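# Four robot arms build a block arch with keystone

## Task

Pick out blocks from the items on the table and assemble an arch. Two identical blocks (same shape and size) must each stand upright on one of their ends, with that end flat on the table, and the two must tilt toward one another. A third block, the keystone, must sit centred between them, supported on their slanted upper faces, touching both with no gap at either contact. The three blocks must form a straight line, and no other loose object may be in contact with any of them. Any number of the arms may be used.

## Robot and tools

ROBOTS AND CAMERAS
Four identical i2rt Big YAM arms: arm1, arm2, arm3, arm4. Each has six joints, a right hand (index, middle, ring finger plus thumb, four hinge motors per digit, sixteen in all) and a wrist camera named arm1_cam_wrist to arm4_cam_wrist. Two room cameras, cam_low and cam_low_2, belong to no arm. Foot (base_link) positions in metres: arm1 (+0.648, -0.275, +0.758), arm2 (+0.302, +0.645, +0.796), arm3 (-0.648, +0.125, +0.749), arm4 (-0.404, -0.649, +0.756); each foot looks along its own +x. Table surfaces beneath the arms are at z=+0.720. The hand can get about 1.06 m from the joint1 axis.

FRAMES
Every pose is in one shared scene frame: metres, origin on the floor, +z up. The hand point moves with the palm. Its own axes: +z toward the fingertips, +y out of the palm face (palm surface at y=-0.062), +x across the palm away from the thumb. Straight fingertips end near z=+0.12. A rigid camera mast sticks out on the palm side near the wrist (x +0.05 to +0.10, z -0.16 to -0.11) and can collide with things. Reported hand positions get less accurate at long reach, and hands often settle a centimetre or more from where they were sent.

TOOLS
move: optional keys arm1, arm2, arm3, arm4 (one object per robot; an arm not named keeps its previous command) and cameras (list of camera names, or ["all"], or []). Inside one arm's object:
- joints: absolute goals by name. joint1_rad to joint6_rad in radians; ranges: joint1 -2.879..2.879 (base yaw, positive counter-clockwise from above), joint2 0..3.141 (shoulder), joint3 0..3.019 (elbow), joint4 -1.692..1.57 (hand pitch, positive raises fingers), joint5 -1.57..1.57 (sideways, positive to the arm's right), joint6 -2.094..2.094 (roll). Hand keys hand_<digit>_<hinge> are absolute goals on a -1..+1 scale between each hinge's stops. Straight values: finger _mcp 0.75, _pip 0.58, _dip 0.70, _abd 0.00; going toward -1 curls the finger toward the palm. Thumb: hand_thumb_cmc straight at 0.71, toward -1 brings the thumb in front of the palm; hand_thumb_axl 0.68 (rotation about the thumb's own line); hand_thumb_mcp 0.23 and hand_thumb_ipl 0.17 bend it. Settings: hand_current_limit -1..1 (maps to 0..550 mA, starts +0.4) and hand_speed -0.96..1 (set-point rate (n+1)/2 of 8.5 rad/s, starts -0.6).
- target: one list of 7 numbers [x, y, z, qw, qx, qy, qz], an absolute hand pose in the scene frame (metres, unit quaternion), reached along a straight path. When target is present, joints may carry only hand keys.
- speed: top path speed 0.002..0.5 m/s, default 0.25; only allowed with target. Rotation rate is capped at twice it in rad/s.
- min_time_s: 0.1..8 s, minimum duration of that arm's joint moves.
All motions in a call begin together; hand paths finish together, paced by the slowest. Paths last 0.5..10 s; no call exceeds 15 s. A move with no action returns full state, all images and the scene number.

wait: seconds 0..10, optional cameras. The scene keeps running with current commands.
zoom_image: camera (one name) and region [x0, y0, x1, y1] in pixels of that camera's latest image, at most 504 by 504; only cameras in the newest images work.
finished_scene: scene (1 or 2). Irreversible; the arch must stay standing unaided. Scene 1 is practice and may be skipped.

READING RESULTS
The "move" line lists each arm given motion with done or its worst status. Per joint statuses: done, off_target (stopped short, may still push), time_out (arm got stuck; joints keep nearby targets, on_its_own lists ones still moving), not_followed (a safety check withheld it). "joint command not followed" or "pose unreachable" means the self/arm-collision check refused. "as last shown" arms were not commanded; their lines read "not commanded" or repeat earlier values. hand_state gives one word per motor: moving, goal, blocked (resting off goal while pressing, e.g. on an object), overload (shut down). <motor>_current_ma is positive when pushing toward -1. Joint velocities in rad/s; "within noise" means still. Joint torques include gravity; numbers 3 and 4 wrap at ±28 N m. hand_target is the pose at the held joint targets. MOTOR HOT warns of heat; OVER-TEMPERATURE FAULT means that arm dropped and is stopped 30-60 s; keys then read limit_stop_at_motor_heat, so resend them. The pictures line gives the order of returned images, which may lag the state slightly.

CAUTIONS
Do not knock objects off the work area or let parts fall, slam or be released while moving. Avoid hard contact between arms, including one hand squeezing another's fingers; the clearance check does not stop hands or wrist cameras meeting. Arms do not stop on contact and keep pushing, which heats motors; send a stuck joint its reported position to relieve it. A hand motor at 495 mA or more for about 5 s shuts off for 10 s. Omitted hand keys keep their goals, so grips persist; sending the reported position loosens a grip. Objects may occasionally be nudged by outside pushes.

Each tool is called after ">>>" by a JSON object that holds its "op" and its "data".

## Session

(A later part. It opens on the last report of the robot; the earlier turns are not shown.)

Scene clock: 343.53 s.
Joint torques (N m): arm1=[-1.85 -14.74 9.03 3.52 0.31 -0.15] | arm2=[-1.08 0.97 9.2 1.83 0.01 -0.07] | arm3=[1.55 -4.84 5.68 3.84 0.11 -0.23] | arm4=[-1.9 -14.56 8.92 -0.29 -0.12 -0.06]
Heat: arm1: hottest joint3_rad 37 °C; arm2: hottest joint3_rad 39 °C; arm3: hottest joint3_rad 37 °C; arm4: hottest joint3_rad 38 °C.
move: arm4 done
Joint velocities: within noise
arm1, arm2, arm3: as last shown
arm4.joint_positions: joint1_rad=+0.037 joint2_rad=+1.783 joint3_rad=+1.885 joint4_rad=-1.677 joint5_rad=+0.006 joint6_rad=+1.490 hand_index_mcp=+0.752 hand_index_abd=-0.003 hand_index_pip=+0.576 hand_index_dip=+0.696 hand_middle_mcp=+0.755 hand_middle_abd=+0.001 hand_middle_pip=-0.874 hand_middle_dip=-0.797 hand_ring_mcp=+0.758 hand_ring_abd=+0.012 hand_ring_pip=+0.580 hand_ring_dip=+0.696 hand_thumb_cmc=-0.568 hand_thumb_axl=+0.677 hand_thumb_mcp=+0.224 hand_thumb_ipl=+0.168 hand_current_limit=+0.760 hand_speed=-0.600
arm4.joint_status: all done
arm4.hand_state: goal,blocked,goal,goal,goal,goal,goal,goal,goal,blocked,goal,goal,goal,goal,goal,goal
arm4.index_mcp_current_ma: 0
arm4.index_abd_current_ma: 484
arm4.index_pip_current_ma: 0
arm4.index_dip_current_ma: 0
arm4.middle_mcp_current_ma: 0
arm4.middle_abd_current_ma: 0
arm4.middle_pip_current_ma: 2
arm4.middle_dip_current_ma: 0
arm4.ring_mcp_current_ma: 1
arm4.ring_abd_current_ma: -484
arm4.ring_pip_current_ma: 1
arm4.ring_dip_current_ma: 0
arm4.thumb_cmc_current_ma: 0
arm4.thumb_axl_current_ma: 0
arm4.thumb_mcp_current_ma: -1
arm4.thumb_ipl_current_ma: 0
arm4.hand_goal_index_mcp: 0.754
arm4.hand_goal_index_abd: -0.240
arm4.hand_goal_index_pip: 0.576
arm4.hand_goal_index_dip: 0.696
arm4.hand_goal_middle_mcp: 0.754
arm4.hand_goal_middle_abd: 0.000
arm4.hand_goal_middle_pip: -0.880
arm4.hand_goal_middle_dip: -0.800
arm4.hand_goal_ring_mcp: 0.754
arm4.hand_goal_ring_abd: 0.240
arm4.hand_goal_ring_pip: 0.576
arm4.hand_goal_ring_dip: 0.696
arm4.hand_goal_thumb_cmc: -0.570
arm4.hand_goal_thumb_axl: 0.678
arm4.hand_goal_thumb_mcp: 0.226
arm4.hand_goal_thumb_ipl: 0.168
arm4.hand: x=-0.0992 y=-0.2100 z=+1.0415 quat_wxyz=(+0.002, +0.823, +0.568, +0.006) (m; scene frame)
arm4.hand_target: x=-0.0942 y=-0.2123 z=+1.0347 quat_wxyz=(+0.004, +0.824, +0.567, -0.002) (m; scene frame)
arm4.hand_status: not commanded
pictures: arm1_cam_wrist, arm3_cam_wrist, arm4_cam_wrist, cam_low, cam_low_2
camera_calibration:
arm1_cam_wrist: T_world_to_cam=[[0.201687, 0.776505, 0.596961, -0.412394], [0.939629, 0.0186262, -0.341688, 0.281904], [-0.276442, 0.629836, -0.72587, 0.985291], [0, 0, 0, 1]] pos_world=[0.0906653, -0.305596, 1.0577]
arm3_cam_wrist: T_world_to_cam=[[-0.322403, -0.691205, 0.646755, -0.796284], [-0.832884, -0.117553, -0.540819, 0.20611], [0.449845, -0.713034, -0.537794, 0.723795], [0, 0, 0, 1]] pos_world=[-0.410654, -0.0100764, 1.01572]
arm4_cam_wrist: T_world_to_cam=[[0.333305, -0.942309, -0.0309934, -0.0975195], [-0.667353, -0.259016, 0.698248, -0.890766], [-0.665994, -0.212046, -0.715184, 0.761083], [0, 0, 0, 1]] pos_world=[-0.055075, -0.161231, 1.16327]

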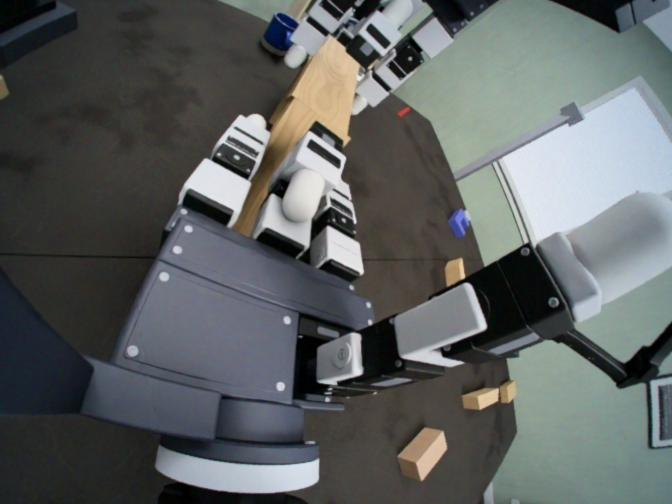

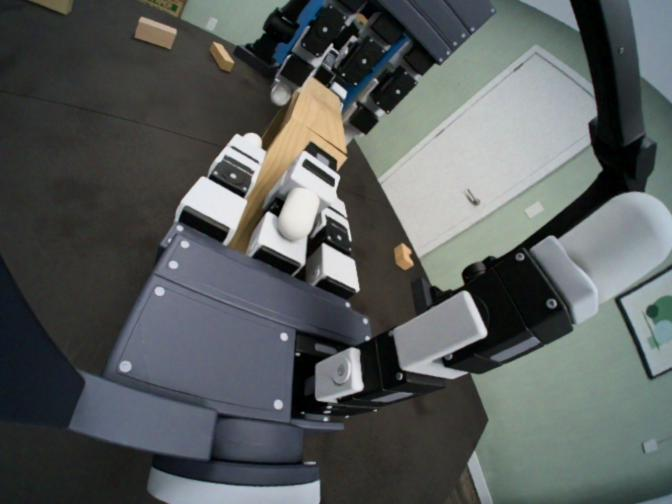

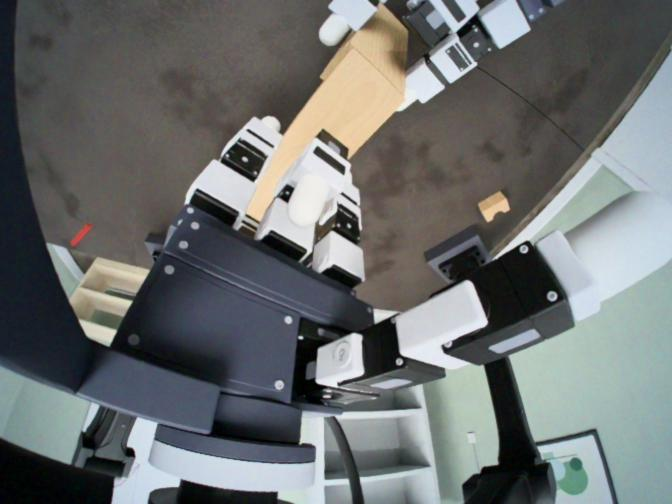

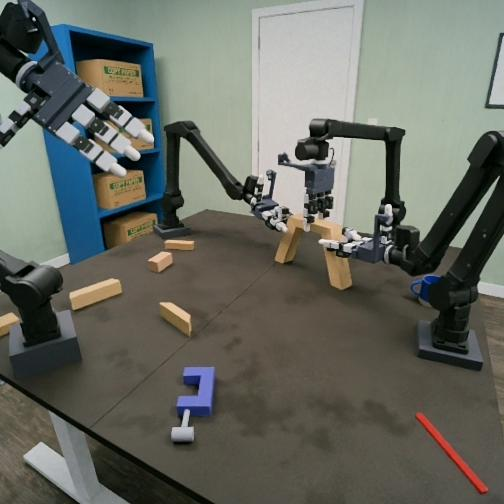

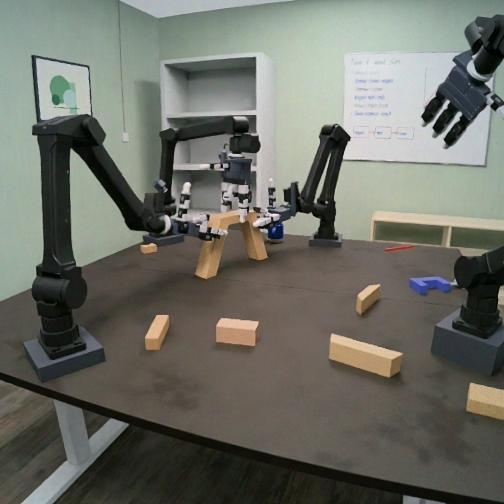

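>>> {"op": "move", "data": {"arm4": {"joints": {"joint2_rad": 1.722}, "min_time_s": 1.5}}}

>>> {"op": "move", "data": {"arm1": {"joints": {"joint2_rad": 1.625, "joint3_rad": 0.93}, "min_time_s": 1.0}, "cameras": ["cam_low_2"]}}

>>> {"op": "zoom_image", "data": {"camera": "cam_low_2", "region": [180, 190, 280, 290]}}

Scene clock: 349.40 s.
Joint torques (N m): arm1=[-1.9 -14.74 9.05 3.54 0.31 -0.15] | arm2=[-1.08 1.03 9.18 1.81 0.01 -0.07] | arm3=[1.55 -4.89 5.68 3.84 0.11 -0.24] | arm4=[-1.9 -18.14 8.95 -0.27 -0.12 -0.07]
Heat: arm1: hottest joint3_rad 37 °C; arm2: hottest joint3_rad 39 °C; arm3: hottest joint3_rad 37 °C; arm4: hottest joint3_rad 38 °C.
move: arm4 done
Joint velocities: within noise
arm1, arm2, arm3: as last shown
arm4.joint_positions: joint1_rad=+0.037 joint2_rad=+1.760 joint3_rad=+1.885 joint4_rad=-1.677 joint5_rad=+0.006 joint6_rad=+1.490 hand_index_mcp=+0.752 hand_index_abd=-0.003 hand_index_pip=+0.576 hand_index_dip=+0.696 hand_middle_mcp=+0.755 hand_middle_abd=+0.001 hand_middle_pip=-0.874 hand_middle_dip=-0.797 hand_ring_mcp=+0.758 hand_ring_abd=+0.012 hand_ring_pip=+0.580 hand_ring_dip=+0.696 hand_thumb_cmc=-0.568 hand_thumb_axl=+0.677 hand_thumb_mcp=+0.224 hand_thumb_ipl=+0.168 hand_current_limit=+0.760 hand_speed=-0.600
arm4.joint_status: all done
arm4.hand_state: goal,blocked,goal,goal,goal,goal,goal,goal,goal,blocked,goal,goal,goal,goal,goal,goal
arm4.index_mcp_current_ma: 0
arm4.index_abd_current_ma: 484
arm4.index_pip_current_ma: 0
arm4.index_dip_current_ma: 0
arm4.middle_mcp_current_ma: 0
arm4.middle_abd_current_ma: 0
arm4.middle_pip_current_ma: 2
arm4.middle_dip_current_ma: 0
arm4.ring_mcp_current_ma: 1
arm4.ring_abd_current_ma: -484
arm4.ring_pip_current_ma: 1
arm4.ring_dip_current_ma: 0
arm4.thumb_cmc_current_ma: 0
arm4.thumb_axl_current_ma: 0
arm4.thumb_mcp_current_ma: -1
arm4.thumb_ipl_current_ma: 0
arm4.hand_goal_index_mcp: 0.754
arm4.hand_goal_index_abd: -0.240
arm4.hand_goal_index_pip: 0.576
arm4.hand_goal_index_dip: 0.696
arm4.hand_goal_middle_mcp: 0.754
arm4.hand_goal_middle_abd: 0.000
arm4.hand_goal_middle_pip: -0.880
arm4.hand_goal_middle_dip: -0.800
arm4.hand_goal_ring_mcp: 0.754
arm4.hand_goal_ring_abd: 0.240
arm4.hand_goal_ring_pip: 0.576
arm4.hand_goal_ring_dip: 0.696
arm4.hand_goal_thumb_cmc: -0.570
arm4.hand_goal_thumb_axl: 0.678
arm4.hand_goal_thumb_mcp: 0.226
arm4.hand_goal_thumb_ipl: 0.168
arm4.hand: x=-0.1008 y=-0.2133 z=+1.0531 quat_wxyz=(-0.004, +0.823, +0.568, +0.016) (m; scene frame)
arm4.hand_target: x=-0.0996 y=-0.2230 z=+1.0711 quat_wxyz=(-0.013, +0.824, +0.566, +0.030) (m; scene frame)
arm4.hand_status: not commanded
pictures: none

Scene clock: 350.90 s.
Joint torques (N m): arm1=[-1.85 -17.85 11.63 3.56 0.31 -0.15] | arm2=[-1.03 1.03 9.21 1.81 0.01 -0.06] | arm3=[1.55 -4.89 5.67 3.84 0.11 -0.23] | arm4=[-1.96 -18.14 8.94 -0.24 -0.12 -0.06]
Heat: arm1: hottest joint3_rad 37 °C; arm2: hottest joint3_rad 39 °C; arm3: hottest joint3_rad 37 °C; arm4: hottest joint3_rad 38 °C.
move: arm1 done
Joint velocities: within noise
arm1.joint_positions: joint1_rad=+0.557 joint2_rad=+1.674 joint3_rad=+0.884 joint4_rad=+0.549 joint5_rad=+0.448 joint6_rad=+0.140 hand_index_mcp=+0.801 hand_index_abd=-0.017 hand_index_pip=+0.597 hand_index_dip=+0.702 hand_middle_mcp=+0.760 hand_middle_abd=+0.000 hand_middle_pip=-0.876 hand_middle_dip=-0.797 hand_ring_mcp=+0.797 hand_ring_abd=-0.026 hand_ring_pip=+0.599 hand_ring_dip=+0.701 hand_thumb_cmc=-0.568 hand_thumb_axl=+0.677 hand_thumb_mcp=+0.224 hand_thumb_ipl=+0.168 hand_current_limit=+0.760 hand_speed=-0.600
arm1.joint_status: all done
arm1.hand_state: blocked,blocked,blocked,goal,goal,goal,goal,goal,blocked,blocked,blocked,goal,goal,goal,goal,goal
arm1.index_mcp_current_ma: 177
arm1.index_abd_current_ma: 484
arm1.index_pip_current_ma: 64
arm1.index_dip_current_ma: 14
arm1.middle_mcp_current_ma: 15
arm1.middle_abd_current_ma: 0
arm1.middle_pip_current_ma: 9
arm1.middle_dip_current_ma: 5
arm1.ring_mcp_current_ma: 160
arm1.ring_abd_current_ma: -484
arm1.ring_pip_current_ma: 69
arm1.ring_dip_current_ma: 13
arm1.thumb_cmc_current_ma: 3
arm1.thumb_axl_current_ma: -1
arm1.thumb_mcp_current_ma: -7
arm1.thumb_ipl_current_ma: -1
arm1.hand_goal_index_mcp: 0.754
arm1.hand_goal_index_abd: -0.220
arm1.hand_goal_index_pip: 0.576
arm1.hand_goal_index_dip: 0.696
arm1.hand_goal_middle_mcp: 0.754
arm1.hand_goal_middle_abd: 0.000
arm1.hand_goal_middle_pip: -0.880
arm1.hand_goal_middle_dip: -0.800
arm1.hand_goal_ring_mcp: 0.754
arm1.hand_goal_ring_abd: 0.220
arm1.hand_goal_ring_pip: 0.576
arm1.hand_goal_ring_dip: 0.696
arm1.hand_goal_thumb_cmc: -0.570
arm1.hand_goal_thumb_axl: 0.678
arm1.hand_goal_thumb_mcp: 0.226
arm1.hand_goal_thumb_ipl: 0.168
arm1.hand: x=+0.0157 y=-0.2071 z=+1.0107 quat_wxyz=(-0.351, -0.422, +0.656, +0.518) (m; scene frame)
arm1.hand_target: x=+0.0153 y=-0.2020 z=+1.0730 quat_wxyz=(-0.390, -0.385, +0.633, +0.546) (m; scene frame)
arm1.hand_status: not commanded
arm2, arm3, arm4: as last shown
pictures: cam_low_2

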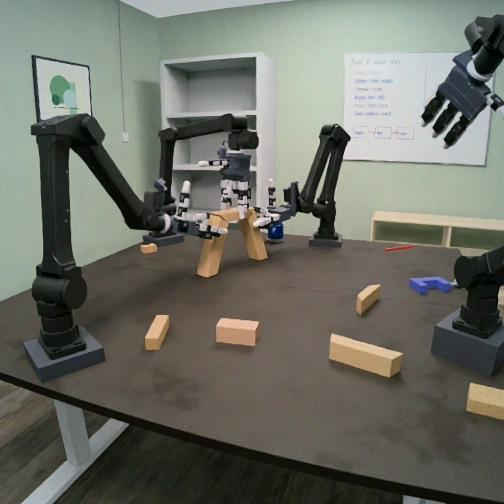

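Scaled by 5.040 from the camera's 504x504 image, which has a finer 720x720 frame.

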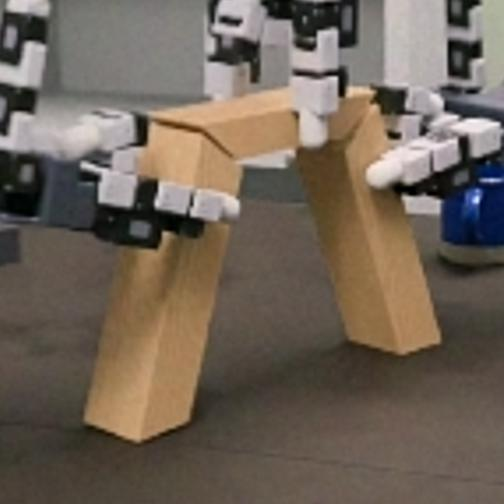

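>>> {"op": "move", "data": {"arm1": {"joints": {"joint1_rad": 0.577, "joint5_rad": 0.459, "joint6_rad": 0.116}, "min_time_s": 1.5}}}

Scene clock: 353.30 s.
Joint torques (N m): arm1=[-0.38 -17.79 11.67 3.52 0.46 -0.16] | arm2=[-1.03 1.03 9.21 1.81 0.01 -0.07] | arm3=[1.61 -4.89 5.68 3.85 0.11 -0.23] | arm4=[-1.96 -18.14 8.96 -0.23 -0.12 -0.06]
Heat: arm1: hottest joint3_rad 37 °C; arm2: hottest joint3_rad 39 °C; arm3: hottest joint3_rad 37 °C; arm4: hottest joint3_rad 38 °C.
move: arm1 done
Joint velocities: within noise
arm1.joint_positions: joint1_rad=+0.570 joint2_rad=+1.674 joint3_rad=+0.884 joint4_rad=+0.549 joint5_rad=+0.453 joint6_rad=+0.127 hand_index_mcp=+0.801 hand_index_abd=-0.017 hand_index_pip=+0.597 hand_index_dip=+0.702 hand_middle_mcp=+0.760 hand_middle_abd=+0.000 hand_middle_pip=-0.876 hand_middle_dip=-0.797 hand_ring_mcp=+0.797 hand_ring_abd=-0.026 hand_ring_pip=+0.599 hand_ring_dip=+0.701 hand_thumb_cmc=-0.568 hand_thumb_axl=+0.677 hand_thumb_mcp=+0.224 hand_thumb_ipl=+0.168 hand_current_limit=+0.760 hand_speed=-0.600
arm1.joint_status: all done
arm1.hand_state: blocked,blocked,blocked,goal,goal,goal,goal,goal,blocked,blocked,blocked,goal,goal,goal,goal,goal
arm1.index_mcp_current_ma: 177
arm1.index_abd_current_ma: 484
arm1.index_pip_current_ma: 64
arm1.index_dip_current_ma: 14
arm1.middle_mcp_current_ma: 15
arm1.middle_abd_current_ma: 0
arm1.middle_pip_current_ma: 9
arm1.middle_dip_current_ma: 5
arm1.ring_mcp_current_ma: 160
arm1.ring_abd_current_ma: -484
arm1.ring_pip_current_ma: 69
arm1.ring_dip_current_ma: 13
arm1.thumb_cmc_current_ma: 3
arm1.thumb_axl_current_ma: -1
arm1.thumb_mcp_current_ma: -7
arm1.thumb_ipl_current_ma: -1
arm1.hand_goal_index_mcp: 0.754
arm1.hand_goal_index_abd: -0.220
arm1.hand_goal_index_pip: 0.576
arm1.hand_goal_index_dip: 0.696
arm1.hand_goal_middle_mcp: 0.754
arm1.hand_goal_middle_abd: 0.000
arm1.hand_goal_middle_pip: -0.880
arm1.hand_goal_middle_dip: -0.800
arm1.hand_goal_ring_mcp: 0.754
arm1.hand_goal_ring_abd: 0.220
arm1.hand_goal_ring_pip: 0.576
arm1.hand_goal_ring_dip: 0.696
arm1.hand_goal_thumb_cmc: -0.570
arm1.hand_goal_thumb_axl: 0.678
arm1.hand_goal_thumb_mcp: 0.226
arm1.hand_goal_thumb_ipl: 0.168
arm1.hand: x=+0.0148 y=-0.2151 z=+1.0111 quat_wxyz=(-0.349, -0.429, +0.652, +0.519) (m; scene frame)
arm1.hand_target: x=+0.0137 y=-0.2204 z=+1.0734 quat_wxyz=(-0.392, -0.396, +0.626, +0.545) (m; scene frame)
arm1.hand_status: not commanded
arm2.joint_positions: joint1_rad=-0.605 joint2_rad=+0.637 joint3_rad=+1.379 joint4_rad=-1.408 joint5_rad=-0.010 joint6_rad=+1.001 hand_index_mcp=+0.755 hand_index_abd=+0.000 hand_index_pip=+0.577 hand_index_dip=+0.696 hand_middle_mcp=+0.755 hand_middle_abd=+0.000 hand_middle_pip=+0.577 hand_middle_dip=+0.696 hand_ring_mcp=+0.755 hand_ring_abd=+0.000 hand_ring_pip=+0.577 hand_ring_dip=+0.696 hand_thumb_cmc=+0.715 hand_thumb_axl=+0.677 hand_thumb_mcp=+0.225 hand_thumb_ipl=+0.168 hand_current_limit=+0.400 hand_speed=-0.600
arm2.joint_status: not commanded
arm2.hand_state: goal,goal,goal,goal,goal,goal,goal,goal,goal,goal,goal,goal,goal,goal,goal,goal
arm2.index_mcp_current_ma: 2
arm2.index_abd_current_ma: 0
arm2.index_pip_current_ma: 2
arm2.index_dip_current_ma: 0
arm2.middle_mcp_current_ma: 2
arm2.middle_abd_current_ma: 0
arm2.middle_pip_current_ma: 2
arm2.middle_dip_current_ma: 0
arm2.ring_mcp_current_ma: 2
arm2.ring_abd_current_ma: 0
arm2.ring_pip_current_ma: 2
arm2.ring_dip_current_ma: 0
arm2.thumb_cmc_current_ma: 3
arm2.thumb_axl_current_ma: -3
arm2.thumb_mcp_current_ma: -3
arm2.thumb_ipl_current_ma: -1
arm2.hand_goal_index_mcp: 0.754
arm2.hand_goal_index_abd: 0.000
arm2.hand_goal_index_pip: 0.576
arm2.hand_goal_index_dip: 0.696
arm2.hand_goal_middle_mcp: 0.754
arm2.hand_goal_middle_abd: 0.000
arm2.hand_goal_middle_pip: 0.576
arm2.hand_goal_middle_dip: 0.696
arm2.hand_goal_ring_mcp: 0.754
arm2.hand_goal_ring_abd: 0.000
arm2.hand_goal_ring_pip: 0.576
arm2.hand_goal_ring_dip: 0.696
arm2.hand_goal_thumb_cmc: 0.714
arm2.hand_goal_thumb_axl: 0.678
arm2.hand_goal_thumb_mcp: 0.226
arm2.hand_goal_thumb_ipl: 0.168
arm2.hand: x=+0.0389 y=+0.6168 z=+1.3317 quat_wxyz=(+0.439, +0.437, -0.785, -0.018) (m; scene frame)
arm2.hand_target: x=+0.0409 y=+0.6179 z=+1.3448 quat_wxyz=(+0.452, +0.434, -0.779, -0.019) (m; scene frame)
arm2.hand_status: not commanded
arm3.joint_positions: joint1_rad=-0.820 joint2_rad=+1.300 joint3_rad=+0.166 joint4_rad=+1.088 joint5_rad=-0.317 joint6_rad=-0.046 hand_index_mcp=+0.785 hand_index_abd=-0.019 hand_index_pip=+0.589 hand_index_dip=+0.697 hand_middle_mcp=+0.759 hand_middle_abd=+0.000 hand_middle_pip=-0.876 hand_middle_dip=-0.798 hand_ring_mcp=+0.788 hand_ring_abd=-0.034 hand_ring_pip=+0.589 hand_ring_dip=+0.697 hand_thumb_cmc=-0.569 hand_thumb_axl=+0.677 hand_thumb_mcp=+0.223 hand_thumb_ipl=+0.168 hand_current_limit=+0.770 hand_speed=-0.600
arm3.joint_status: not commanded
arm3.hand_state: blocked,blocked,goal,goal,goal,goal,goal,goal,blocked,blocked,goal,goal,goal,goal,goal,goal
arm3.index_mcp_current_ma: 128
arm3.index_abd_current_ma: 487
arm3.index_pip_current_ma: 44
arm3.index_dip_current_ma: 3
arm3.middle_mcp_current_ma: 16
arm3.middle_abd_current_ma: 0
arm3.middle_pip_current_ma: 10
arm3.middle_dip_current_ma: 7
arm3.ring_mcp_current_ma: 142
arm3.ring_abd_current_ma: -487
arm3.ring_pip_current_ma: 45
arm3.ring_dip_current_ma: 3
arm3.thumb_cmc_current_ma: 4
arm3.thumb_axl_current_ma: -2
arm3.thumb_mcp_current_ma: -10
arm3.thumb_ipl_current_ma: -1
arm3.hand_goal_index_mcp: 0.754
arm3.hand_goal_index_abd: -0.240
arm3.hand_goal_index_pip: 0.576
arm3.hand_goal_index_dip: 0.696
arm3.hand_goal_middle_mcp: 0.754
arm3.hand_goal_middle_abd: 0.000
arm3.hand_goal_middle_pip: -0.880
arm3.hand_goal_middle_dip: -0.800
arm3.hand_goal_ring_mcp: 0.754
arm3.hand_goal_ring_abd: 0.200
arm3.hand_goal_ring_pip: 0.576
arm3.hand_goal_ring_dip: 0.696
arm3.hand_goal_thumb_cmc: -0.570
arm3.hand_goal_thumb_axl: 0.678
arm3.hand_goal_thumb_mcp: 0.226
arm3.hand_goal_thumb_ipl: 0.168
arm3.hand: x=-0.3287 y=-0.1159 z=+0.9878 quat_wxyz=(+0.583, +0.602, +0.403, +0.367) (m; scene frame)
arm3.hand_target: x=-0.3288 y=-0.1103 z=+1.0090 quat_wxyz=(+0.609, +0.574, +0.402, +0.371) (m; scene frame)
arm3.hand_status: not commanded
arm4: as last shown
pictures: none

>>> {"op": "move", "data": {"arm1": {"joints": {"joint2_rad": 1.6725, "joint3_rad": 0.895}, "min_time_s": 1.5}, "cameras": ["cam_low_2", "cam_low"]}}

>>> {"op": "zoom_image", "data": {"camera": "cam_low_2", "region": [190, 255, 220, 285]}}

>>> {"op": "zoom_image", "data": {"camera": "cam_low", "region": [270, 242, 300, 272]}}

>>> {"op": "zoom_image", "data": {"camera": "cam_low_2", "region": [208, 205, 238, 235]}}

>>> {"op": "zoom_image", "data": {"camera": "cam_low", "region": [282, 207, 312, 237]}}

Scene clock: 355.77 s.
Joint torques (N m): arm1=[-0.44 -14.68 8.64 3.52 0.44 -0.13] | arm2=[-1.08 0.97 9.21 1.83 0.01 -0.07] | arm3=[1.67 -4.84 5.7 3.84 0.11 -0.23] | arm4=[-1.96 -18.08 8.94 -0.24 -0.12 -0.06]
Heat: arm1: hottest joint3_rad 37 °C; arm2: hottest joint3_rad 39 °C; arm3: hottest joint3_rad 37 °C; arm4: hottest joint3_rad 38 °C.
move: arm1 done
Joint velocities: within noise
arm1.joint_positions: joint1_rad=+0.570 joint2_rad=+1.684 joint3_rad=+0.884 joint4_rad=+0.549 joint5_rad=+0.454 joint6_rad=+0.125 hand_index_mcp=+0.801 hand_index_abd=-0.018 hand_index_pip=+0.597 hand_index_dip=+0.702 hand_middle_mcp=+0.760 hand_middle_abd=+0.000 hand_middle_pip=-0.876 hand_middle_dip=-0.797 hand_ring_mcp=+0.797 hand_ring_abd=-0.026 hand_ring_pip=+0.599 hand_ring_dip=+0.701 hand_thumb_cmc=-0.568 hand_thumb_axl=+0.677 hand_thumb_mcp=+0.224 hand_thumb_ipl=+0.168 hand_current_limit=+0.760 hand_speed=-0.600
arm1.joint_status: all done
arm1.hand_state: blocked,blocked,blocked,goal,goal,goal,goal,goal,blocked,blocked,blocked,goal,goal,goal,goal,goal
arm1.index_mcp_current_ma: 177
arm1.index_abd_current_ma: 484
arm1.index_pip_current_ma: 64
arm1.index_dip_current_ma: 14
arm1.middle_mcp_current_ma: 15
arm1.middle_abd_current_ma: 0
arm1.middle_pip_current_ma: 9
arm1.middle_dip_current_ma: 5
arm1.ring_mcp_current_ma: 160
arm1.ring_abd_current_ma: -484
arm1.ring_pip_current_ma: 69
arm1.ring_dip_current_ma: 13
arm1.thumb_cmc_current_ma: 3
arm1.thumb_axl_current_ma: -1
arm1.thumb_mcp_current_ma: -7
arm1.thumb_ipl_current_ma: -1
arm1.hand_goal_index_mcp: 0.754
arm1.hand_goal_index_abd: -0.220
arm1.hand_goal_index_pip: 0.576
arm1.hand_goal_index_dip: 0.696
arm1.hand_goal_middle_mcp: 0.754
arm1.hand_goal_middle_abd: 0.000
arm1.hand_goal_middle_pip: -0.880
arm1.hand_goal_middle_dip: -0.800
arm1.hand_goal_ring_mcp: 0.754
arm1.hand_goal_ring_abd: 0.220
arm1.hand_goal_ring_pip: 0.576
arm1.hand_goal_ring_dip: 0.696
arm1.hand_goal_thumb_cmc: -0.570
arm1.hand_goal_thumb_axl: 0.678
arm1.hand_goal_thumb_mcp: 0.226
arm1.hand_goal_thumb_ipl: 0.168
arm1.hand: x=+0.0137 y=-0.2151 z=+1.0054 quat_wxyz=(-0.346, -0.431, +0.653, +0.518) (m; scene frame)
arm1.hand_target: x=+0.0135 y=-0.2201 z=+1.0270 quat_wxyz=(-0.365, -0.419, +0.640, +0.531) (m; scene frame)
arm1.hand_status: not commanded
arm2, arm3, arm4: as last shown
pictures: cam_low, cam_low_2

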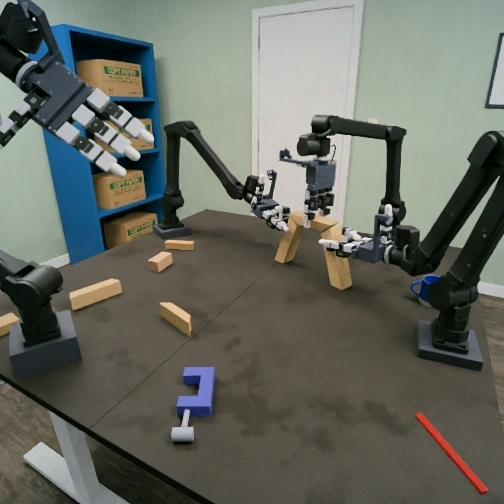

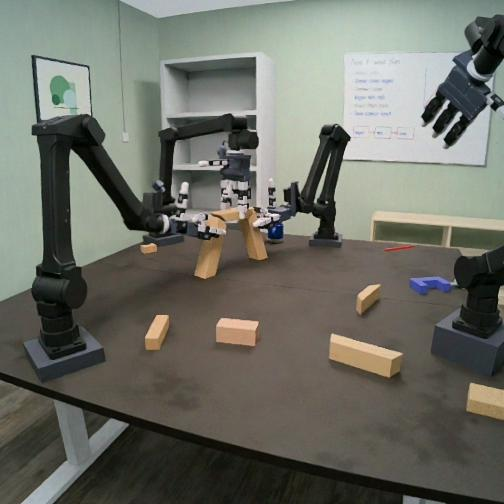

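Scaled by 16.800 from the camera's 504x504 image, which has a finer 720x720 frame.

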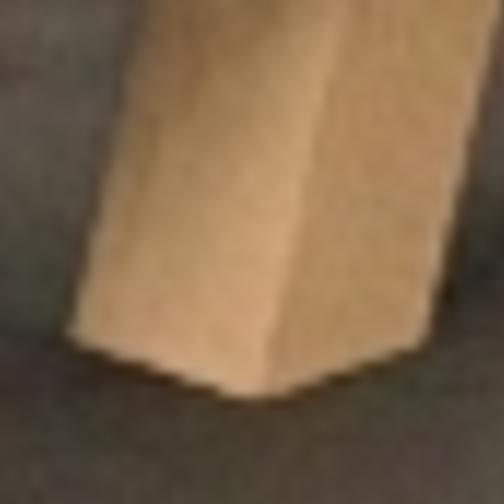

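Scaled by 16.800 from the camera's 504x504 image, which has a finer 720x720 frame.

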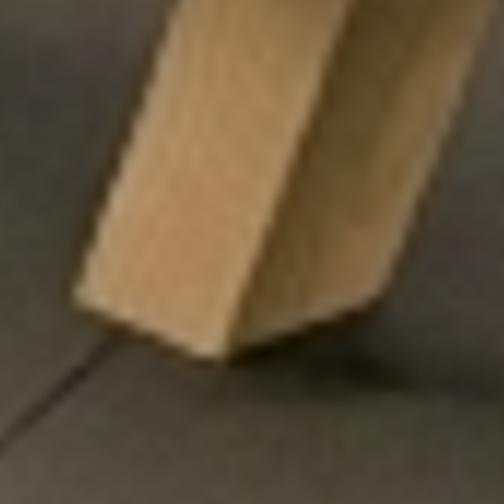

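Scaled by 16.800 from the camera's 504x504 image, which has a finer 720x720 frame.

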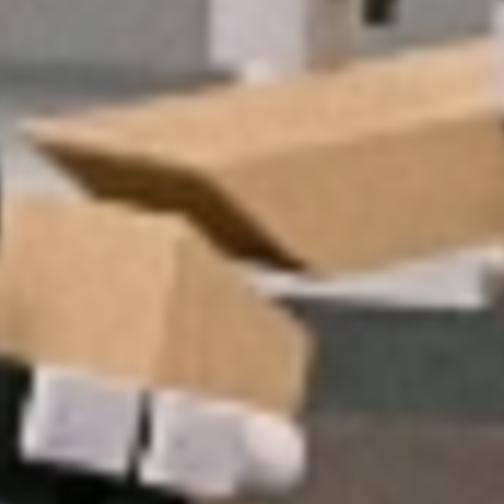

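Scaled by 16.800 from the camera's 504x504 image, which has a finer 720x720 frame.

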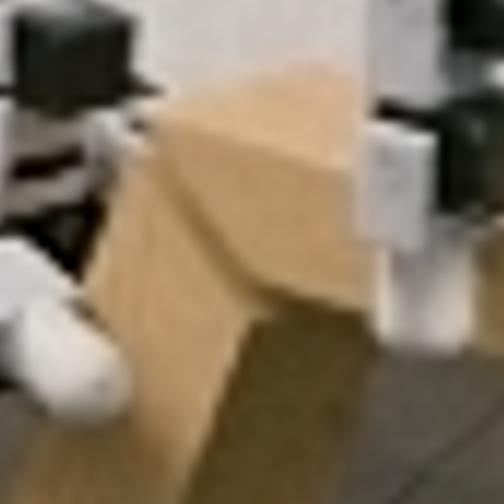

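>>> {"op": "move", "data": {"arm4": {"joints": {"joint2_rad": 1.782, "joint3_rad": 1.8765}, "min_time_s": 2}, "cameras": ["cam_low_2", "cam_low", "arm4_cam_wrist", "arm3_cam_wrist", "arm1_cam_wrist"]}}

>>> {"op": "zoom_image", "data": {"camera": "cam_low_2", "region": [210, 203, 240, 233]}}

>>> {"op": "zoom_image", "data": {"camera": "cam_low", "region": [314, 212, 344, 242]}}

>>> {"op": "zoom_image", "data": {"camera": "arm4_cam_wrist", "region": [320, 0, 420, 100]}}

>>> {"op": "zoom_image", "data": {"camera": "arm3_cam_wrist", "region": [265, 75, 365, 175]}}

>>> {"op": "zoom_image", "data": {"camera": "arm1_cam_wrist", "region": [265, 65, 365, 165]}}

Scene clock: 360.70 s.
Joint torques (N m): arm1=[-0.44 -14.68 8.64 3.52 0.44 -0.14] | arm2=[-1.08 1.03 9.2 1.81 0.01 -0.07] | arm3=[1.61 -4.89 5.67 3.84 0.11 -0.23] | arm4=[-1.96 -14.97 8.96 -0.29 -0.11 -0.05]
Heat: arm1: hottest joint3_rad 37 °C; arm2: hottest joint3_rad 39 °C; arm3: hottest joint3_rad 37 °C; arm4: hottest joint3_rad 38 °C.
move: arm4 done
Joint velocities: within noise
arm1, arm2, arm3: as last shown
arm4.joint_positions: joint1_rad=+0.037 joint2_rad=+1.776 joint3_rad=+1.879 joint4_rad=-1.677 joint5_rad=+0.006 joint6_rad=+1.490 hand_index_mcp=+0.752 hand_index_abd=-0.003 hand_index_pip=+0.576 hand_index_dip=+0.696 hand_middle_mcp=+0.755 hand_middle_abd=+0.001 hand_middle_pip=-0.874 hand_middle_dip=-0.797 hand_ring_mcp=+0.758 hand_ring_abd=+0.012 hand_ring_pip=+0.580 hand_ring_dip=+0.696 hand_thumb_cmc=-0.568 hand_thumb_axl=+0.677 hand_thumb_mcp=+0.224 hand_thumb_ipl=+0.168 hand_current_limit=+0.760 hand_speed=-0.600
arm4.joint_status: all done
arm4.hand_state: goal,blocked,goal,goal,goal,goal,goal,goal,goal,blocked,goal,goal,goal,goal,goal,goal
arm4.index_mcp_current_ma: 0
arm4.index_abd_current_ma: 484
arm4.index_pip_current_ma: 0
arm4.index_dip_current_ma: 0
arm4.middle_mcp_current_ma: 0
arm4.middle_abd_current_ma: 0
arm4.middle_pip_current_ma: 2
arm4.middle_dip_current_ma: 0
arm4.ring_mcp_current_ma: 1
arm4.ring_abd_current_ma: -484
arm4.ring_pip_current_ma: 1
arm4.ring_dip_current_ma: 0
arm4.thumb_cmc_current_ma: 0
arm4.thumb_axl_current_ma: 0
arm4.thumb_mcp_current_ma: -1
arm4.thumb_ipl_current_ma: 0
arm4.hand_goal_index_mcp: 0.754
arm4.hand_goal_index_abd: -0.240
arm4.hand_goal_index_pip: 0.576
arm4.hand_goal_index_dip: 0.696
arm4.hand_goal_middle_mcp: 0.754
arm4.hand_goal_middle_abd: 0.000
arm4.hand_goal_middle_pip: -0.880
arm4.hand_goal_middle_dip: -0.800
arm4.hand_goal_ring_mcp: 0.754
arm4.hand_goal_ring_abd: 0.240
arm4.hand_goal_ring_pip: 0.576
arm4.hand_goal_ring_dip: 0.696
arm4.hand_goal_thumb_cmc: -0.570
arm4.hand_goal_thumb_axl: 0.678
arm4.hand_goal_thumb_mcp: 0.226
arm4.hand_goal_thumb_ipl: 0.168
arm4.hand: x=-0.1002 y=-0.2121 z=+1.0427 quat_wxyz=(+0.002, +0.823, +0.568, +0.007) (m; scene frame)
arm4.hand_target: x=-0.0955 y=-0.2149 z=+1.0388 quat_wxyz=(+0.003, +0.824, +0.567, +0.001) (m; scene frame)
arm4.hand_status: not commanded
pictures: arm1_cam_wrist, arm3_cam_wrist, arm4_cam_wrist, cam_low, cam_low_2
camera_calibration:
arm1_cam_wrist: T_world_to_cam=[[0.19168, 0.769262, 0.609504, -0.420979], [0.940941, 0.0325577, -0.337003, 0.281363], [-0.279087, 0.638104, -0.717589, 0.984289], [0, 0, 0, 1]] pos_world=[0.0906502, -0.313396, 1.05772]
arm3_cam_wrist: T_world_to_cam=[[-0.322403, -0.691205, 0.646755, -0.796284], [-0.832884, -0.117553, -0.540819, 0.20611], [0.449845, -0.713034, -0.537794, 0.723795], [0, 0, 0, 1]] pos_world=[-0.410654, -0.0100764, 1.01572]
arm4_cam_wrist: T_world_to_cam=[[0.33331, -0.942289, -0.031565, -0.0984543], [-0.667578, -0.259515, 0.697848, -0.892513], [-0.665766, -0.211527, -0.71555, 0.761425], [0, 0, 0, 1]] pos_world=[-0.0560743, -0.16333, 1.16457]

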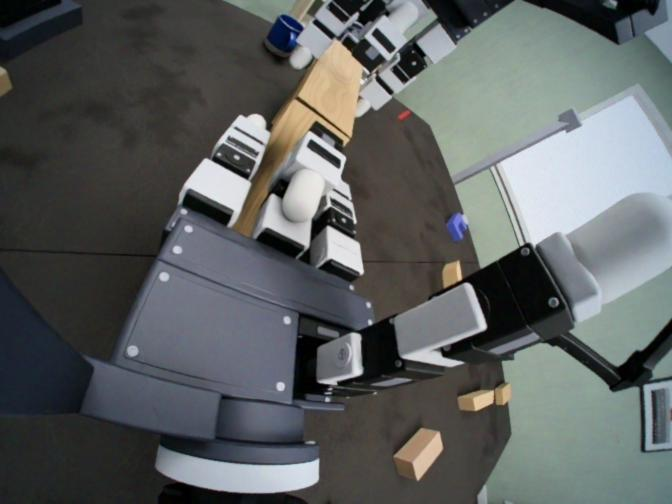

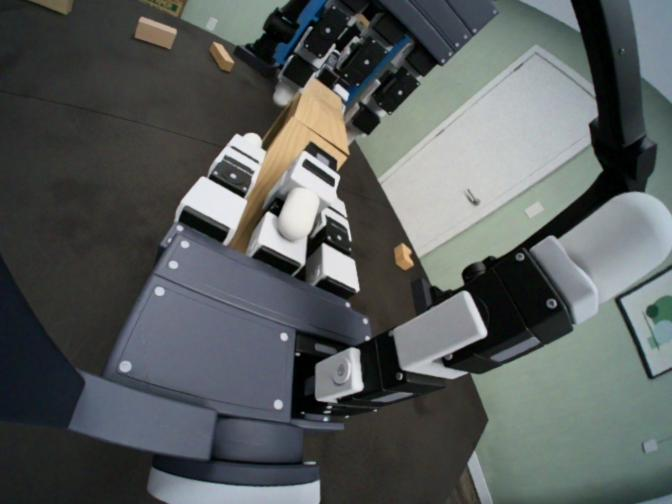

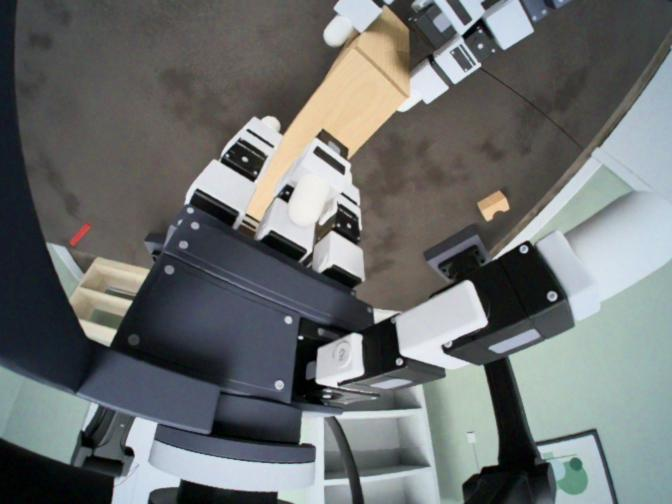

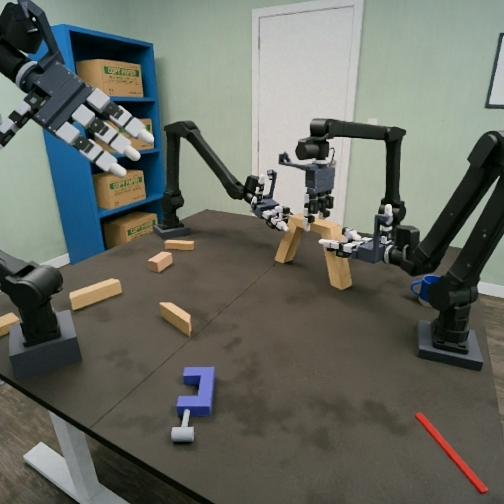

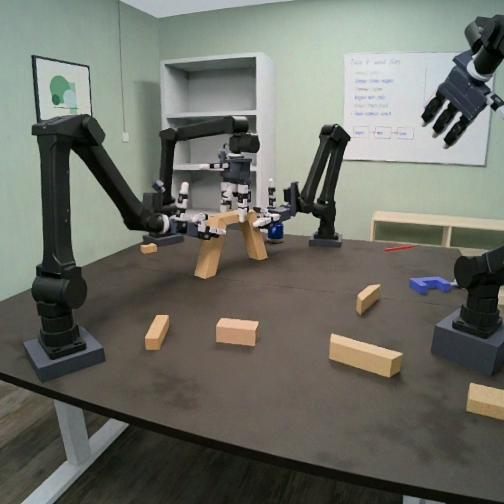

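Scaled by 16.800 from the camera's 504x504 image, which has a finer 720x720 frame.

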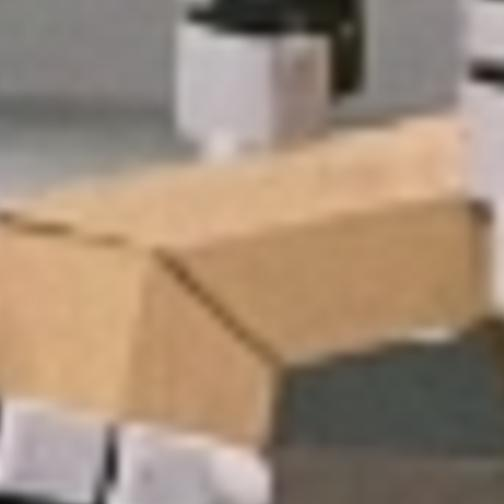

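Scaled by 16.800 from the camera's 504x504 image, which has a finer 720x720 frame.

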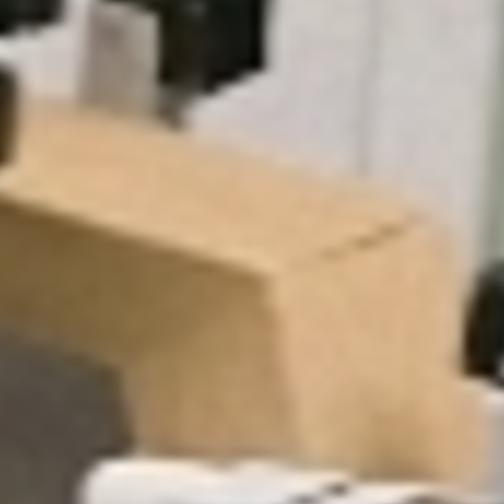

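Scaled by 5.040 from the camera's 672x504 image, which has a finer 960x720 frame.

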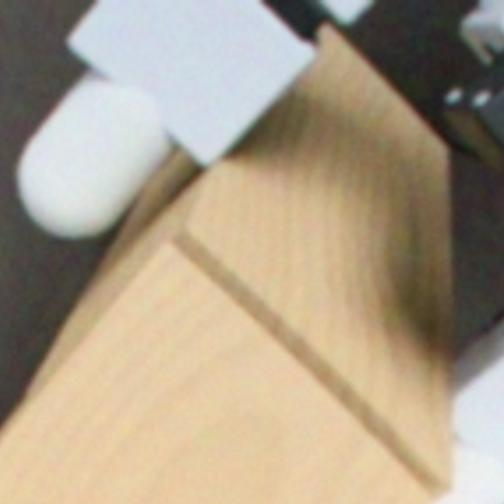

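Scaled by 5.040 from the camera's 672x504 image, which has a finer 960x720 frame.

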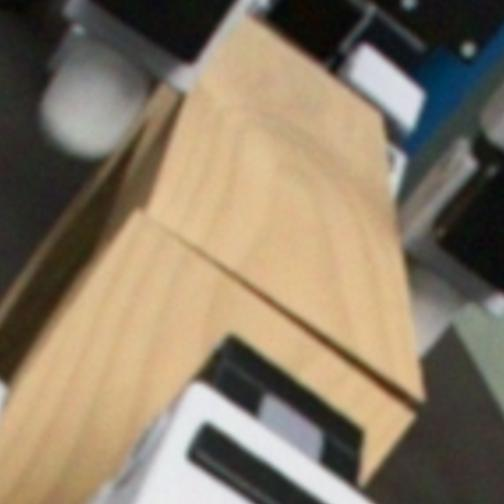

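Scaled by 5.040 from the camera's 672x504 image, which has a finer 960x720 frame.

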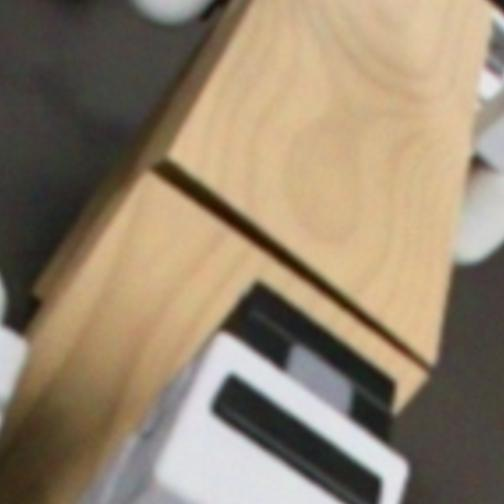

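>>> {"op": "move", "data": {"arm4": {"joints": {"joint2_rad": 1.789, "joint6_rad": 1.503}, "min_time_s": 1.5}, "cameras": ["cam_low_2", "cam_low", "arm4_cam_wrist", "arm3_cam_wrist", "arm1_cam_wrist"]}}

>>> {"op": "zoom_image", "data": {"camera": "cam_low_2", "region": [210, 203, 240, 233]}}

>>> {"op": "zoom_image", "data": {"camera": "cam_low", "region": [314, 212, 344, 242]}}

>>> {"op": "zoom_image", "data": {"camera": "arm4_cam_wrist", "region": [320, 0, 420, 100]}}

>>> {"op": "zoom_image", "data": {"camera": "arm3_cam_wrist", "region": [265, 75, 365, 175]}}

>>> {"op": "zoom_image", "data": {"camera": "arm1_cam_wrist", "region": [265, 65, 365, 165]}}

Scene clock: 363.53 s.
Joint torques (N m): arm1=[-0.38 -14.68 8.65 3.54 0.44 -0.13] | arm2=[-1.08 1.03 9.21 1.83 0.01 -0.07] | arm3=[1.61 -4.95 5.68 3.85 0.11 -0.23] | arm4=[-1.85 -14.51 8.95 -0.29 -0.12 0.1]
Heat: arm1: hottest joint3_rad 37 °C; arm2: hottest joint3_rad 39 °C; arm3: hottest joint3_rad 37 °C; arm4: hottest joint3_rad 38 °C.
move: arm4 done
Joint velocities: within noise
arm1, arm2, arm3: as last shown
arm4.joint_positions: joint1_rad=+0.037 joint2_rad=+1.778 joint3_rad=+1.879 joint4_rad=-1.677 joint5_rad=+0.006 joint6_rad=+1.495 hand_index_mcp=+0.752 hand_index_abd=-0.003 hand_index_pip=+0.576 hand_index_dip=+0.696 hand_middle_mcp=+0.755 hand_middle_abd=+0.001 hand_middle_pip=-0.874 hand_middle_dip=-0.797 hand_ring_mcp=+0.758 hand_ring_abd=+0.012 hand_ring_pip=+0.580 hand_ring_dip=+0.696 hand_thumb_cmc=-0.568 hand_thumb_axl=+0.677 hand_thumb_mcp=+0.224 hand_thumb_ipl=+0.168 hand_current_limit=+0.760 hand_speed=-0.600
arm4.joint_status: all done
arm4.hand_state: goal,blocked,goal,goal,goal,goal,goal,goal,goal,blocked,goal,goal,goal,goal,goal,goal
arm4.index_mcp_current_ma: 0
arm4.index_abd_current_ma: 484
arm4.index_pip_current_ma: 0
arm4.index_dip_current_ma: 0
arm4.middle_mcp_current_ma: 0
arm4.middle_abd_current_ma: 0
arm4.middle_pip_current_ma: 2
arm4.middle_dip_current_ma: 0
arm4.ring_mcp_current_ma: 1
arm4.ring_abd_current_ma: -484
arm4.ring_pip_current_ma: 1
arm4.ring_dip_current_ma: 0
arm4.thumb_cmc_current_ma: 0
arm4.thumb_axl_current_ma: 0
arm4.thumb_mcp_current_ma: -1
arm4.thumb_ipl_current_ma: 0
arm4.hand_goal_index_mcp: 0.754
arm4.hand_goal_index_abd: -0.240
arm4.hand_goal_index_pip: 0.576
arm4.hand_goal_index_dip: 0.696
arm4.hand_goal_middle_mcp: 0.754
arm4.hand_goal_middle_abd: 0.000
arm4.hand_goal_middle_pip: -0.880
arm4.hand_goal_middle_dip: -0.800
arm4.hand_goal_ring_mcp: 0.754
arm4.hand_goal_ring_abd: 0.240
arm4.hand_goal_ring_pip: 0.576
arm4.hand_goal_ring_dip: 0.696
arm4.hand_goal_thumb_cmc: -0.570
arm4.hand_goal_thumb_axl: 0.678
arm4.hand_goal_thumb_mcp: 0.226
arm4.hand_goal_thumb_ipl: 0.168
arm4.hand: x=-0.1001 y=-0.2123 z=+1.0416 quat_wxyz=(+0.002, +0.825, +0.566, +0.006) (m; scene frame)
arm4.hand_target: x=-0.0961 y=-0.2155 z=+1.0354 quat_wxyz=(+0.005, +0.830, +0.558, -0.002) (m; scene frame)
arm4.hand_status: not commanded
pictures: arm1_cam_wrist, arm3_cam_wrist, arm4_cam_wrist, cam_low, cam_low_2
camera_calibration:
arm1_cam_wrist: T_world_to_cam=[[0.19168, 0.769262, 0.609504, -0.420979], [0.940941, 0.0325577, -0.337003, 0.281363], [-0.279087, 0.638104, -0.717589, 0.984289], [0, 0, 0, 1]] pos_world=[0.0906502, -0.313396, 1.05772]
arm3_cam_wrist: T_world_to_cam=[[-0.322403, -0.691205, 0.646755, -0.796284], [-0.832884, -0.117553, -0.540819, 0.20611], [0.449845, -0.713034, -0.537794, 0.723795], [0, 0, 0, 1]] pos_world=[-0.410654, -0.0100764, 1.01572]
arm4_cam_wrist: T_world_to_cam=[[0.327897, -0.944237, -0.0299992, -0.1013], [-0.668385, -0.254312, 0.69899, -0.891849], [-0.667641, -0.209146, -0.714502, 0.759849], [0, 0, 0, 1]] pos_world=[-0.0555769, -0.16354, 1.16327]

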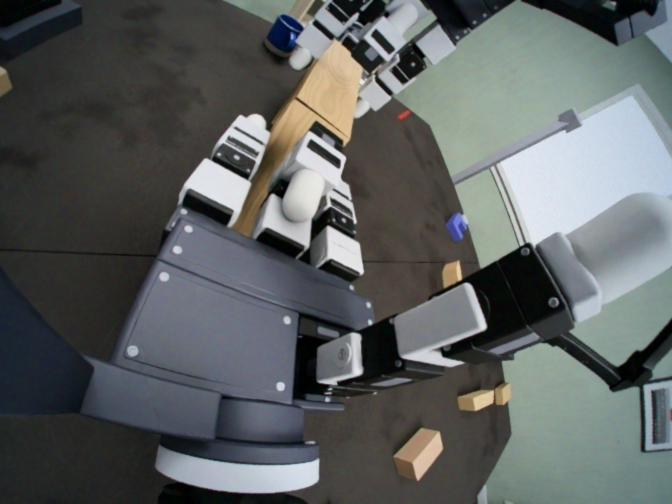

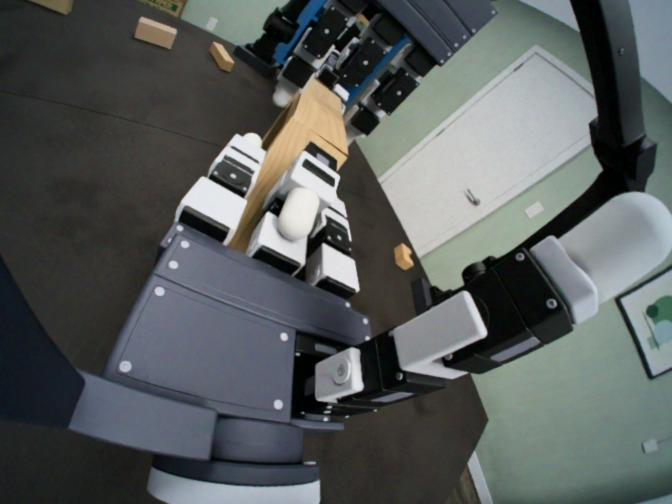

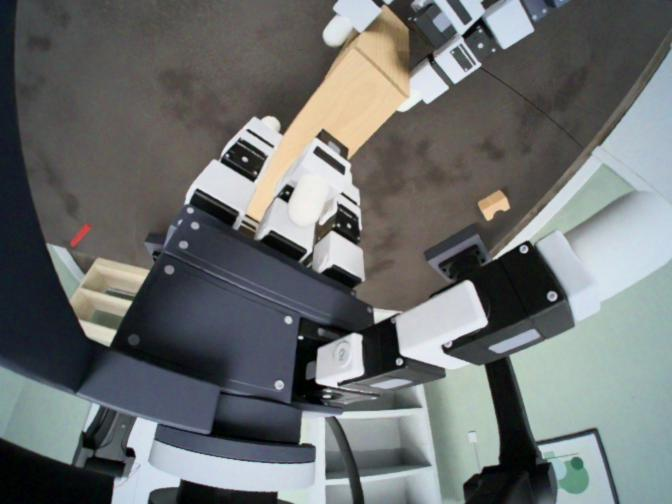

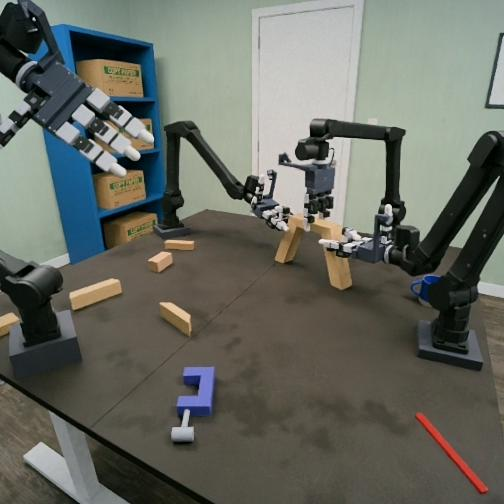

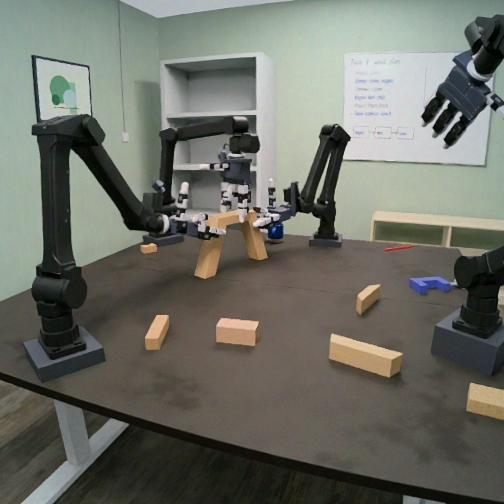

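Scaled by 16.800 from the camera's 504x504 image, which has a finer 720x720 frame.

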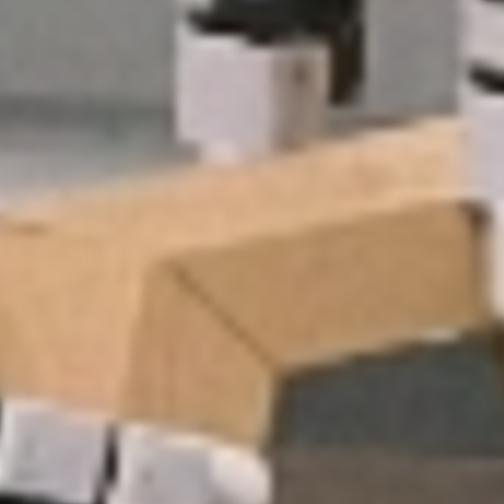

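Scaled by 16.800 from the camera's 504x504 image, which has a finer 720x720 frame.

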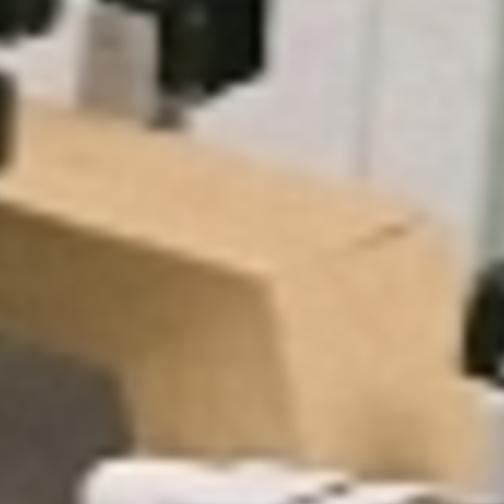

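Scaled by 5.040 from the camera's 672x504 image, which has a finer 960x720 frame.

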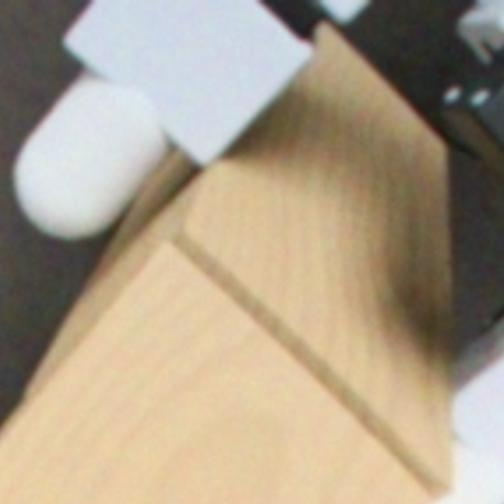

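Scaled by 5.040 from the camera's 672x504 image, which has a finer 960x720 frame.

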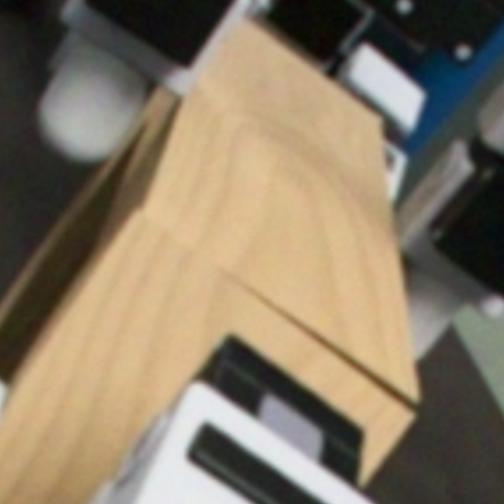

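Scaled by 5.040 from the camera's 672x504 image, which has a finer 960x720 frame.

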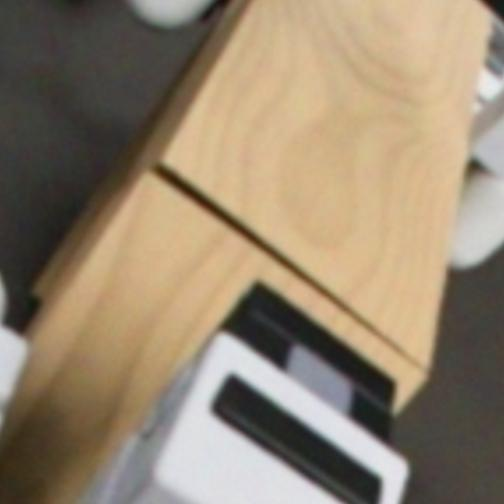

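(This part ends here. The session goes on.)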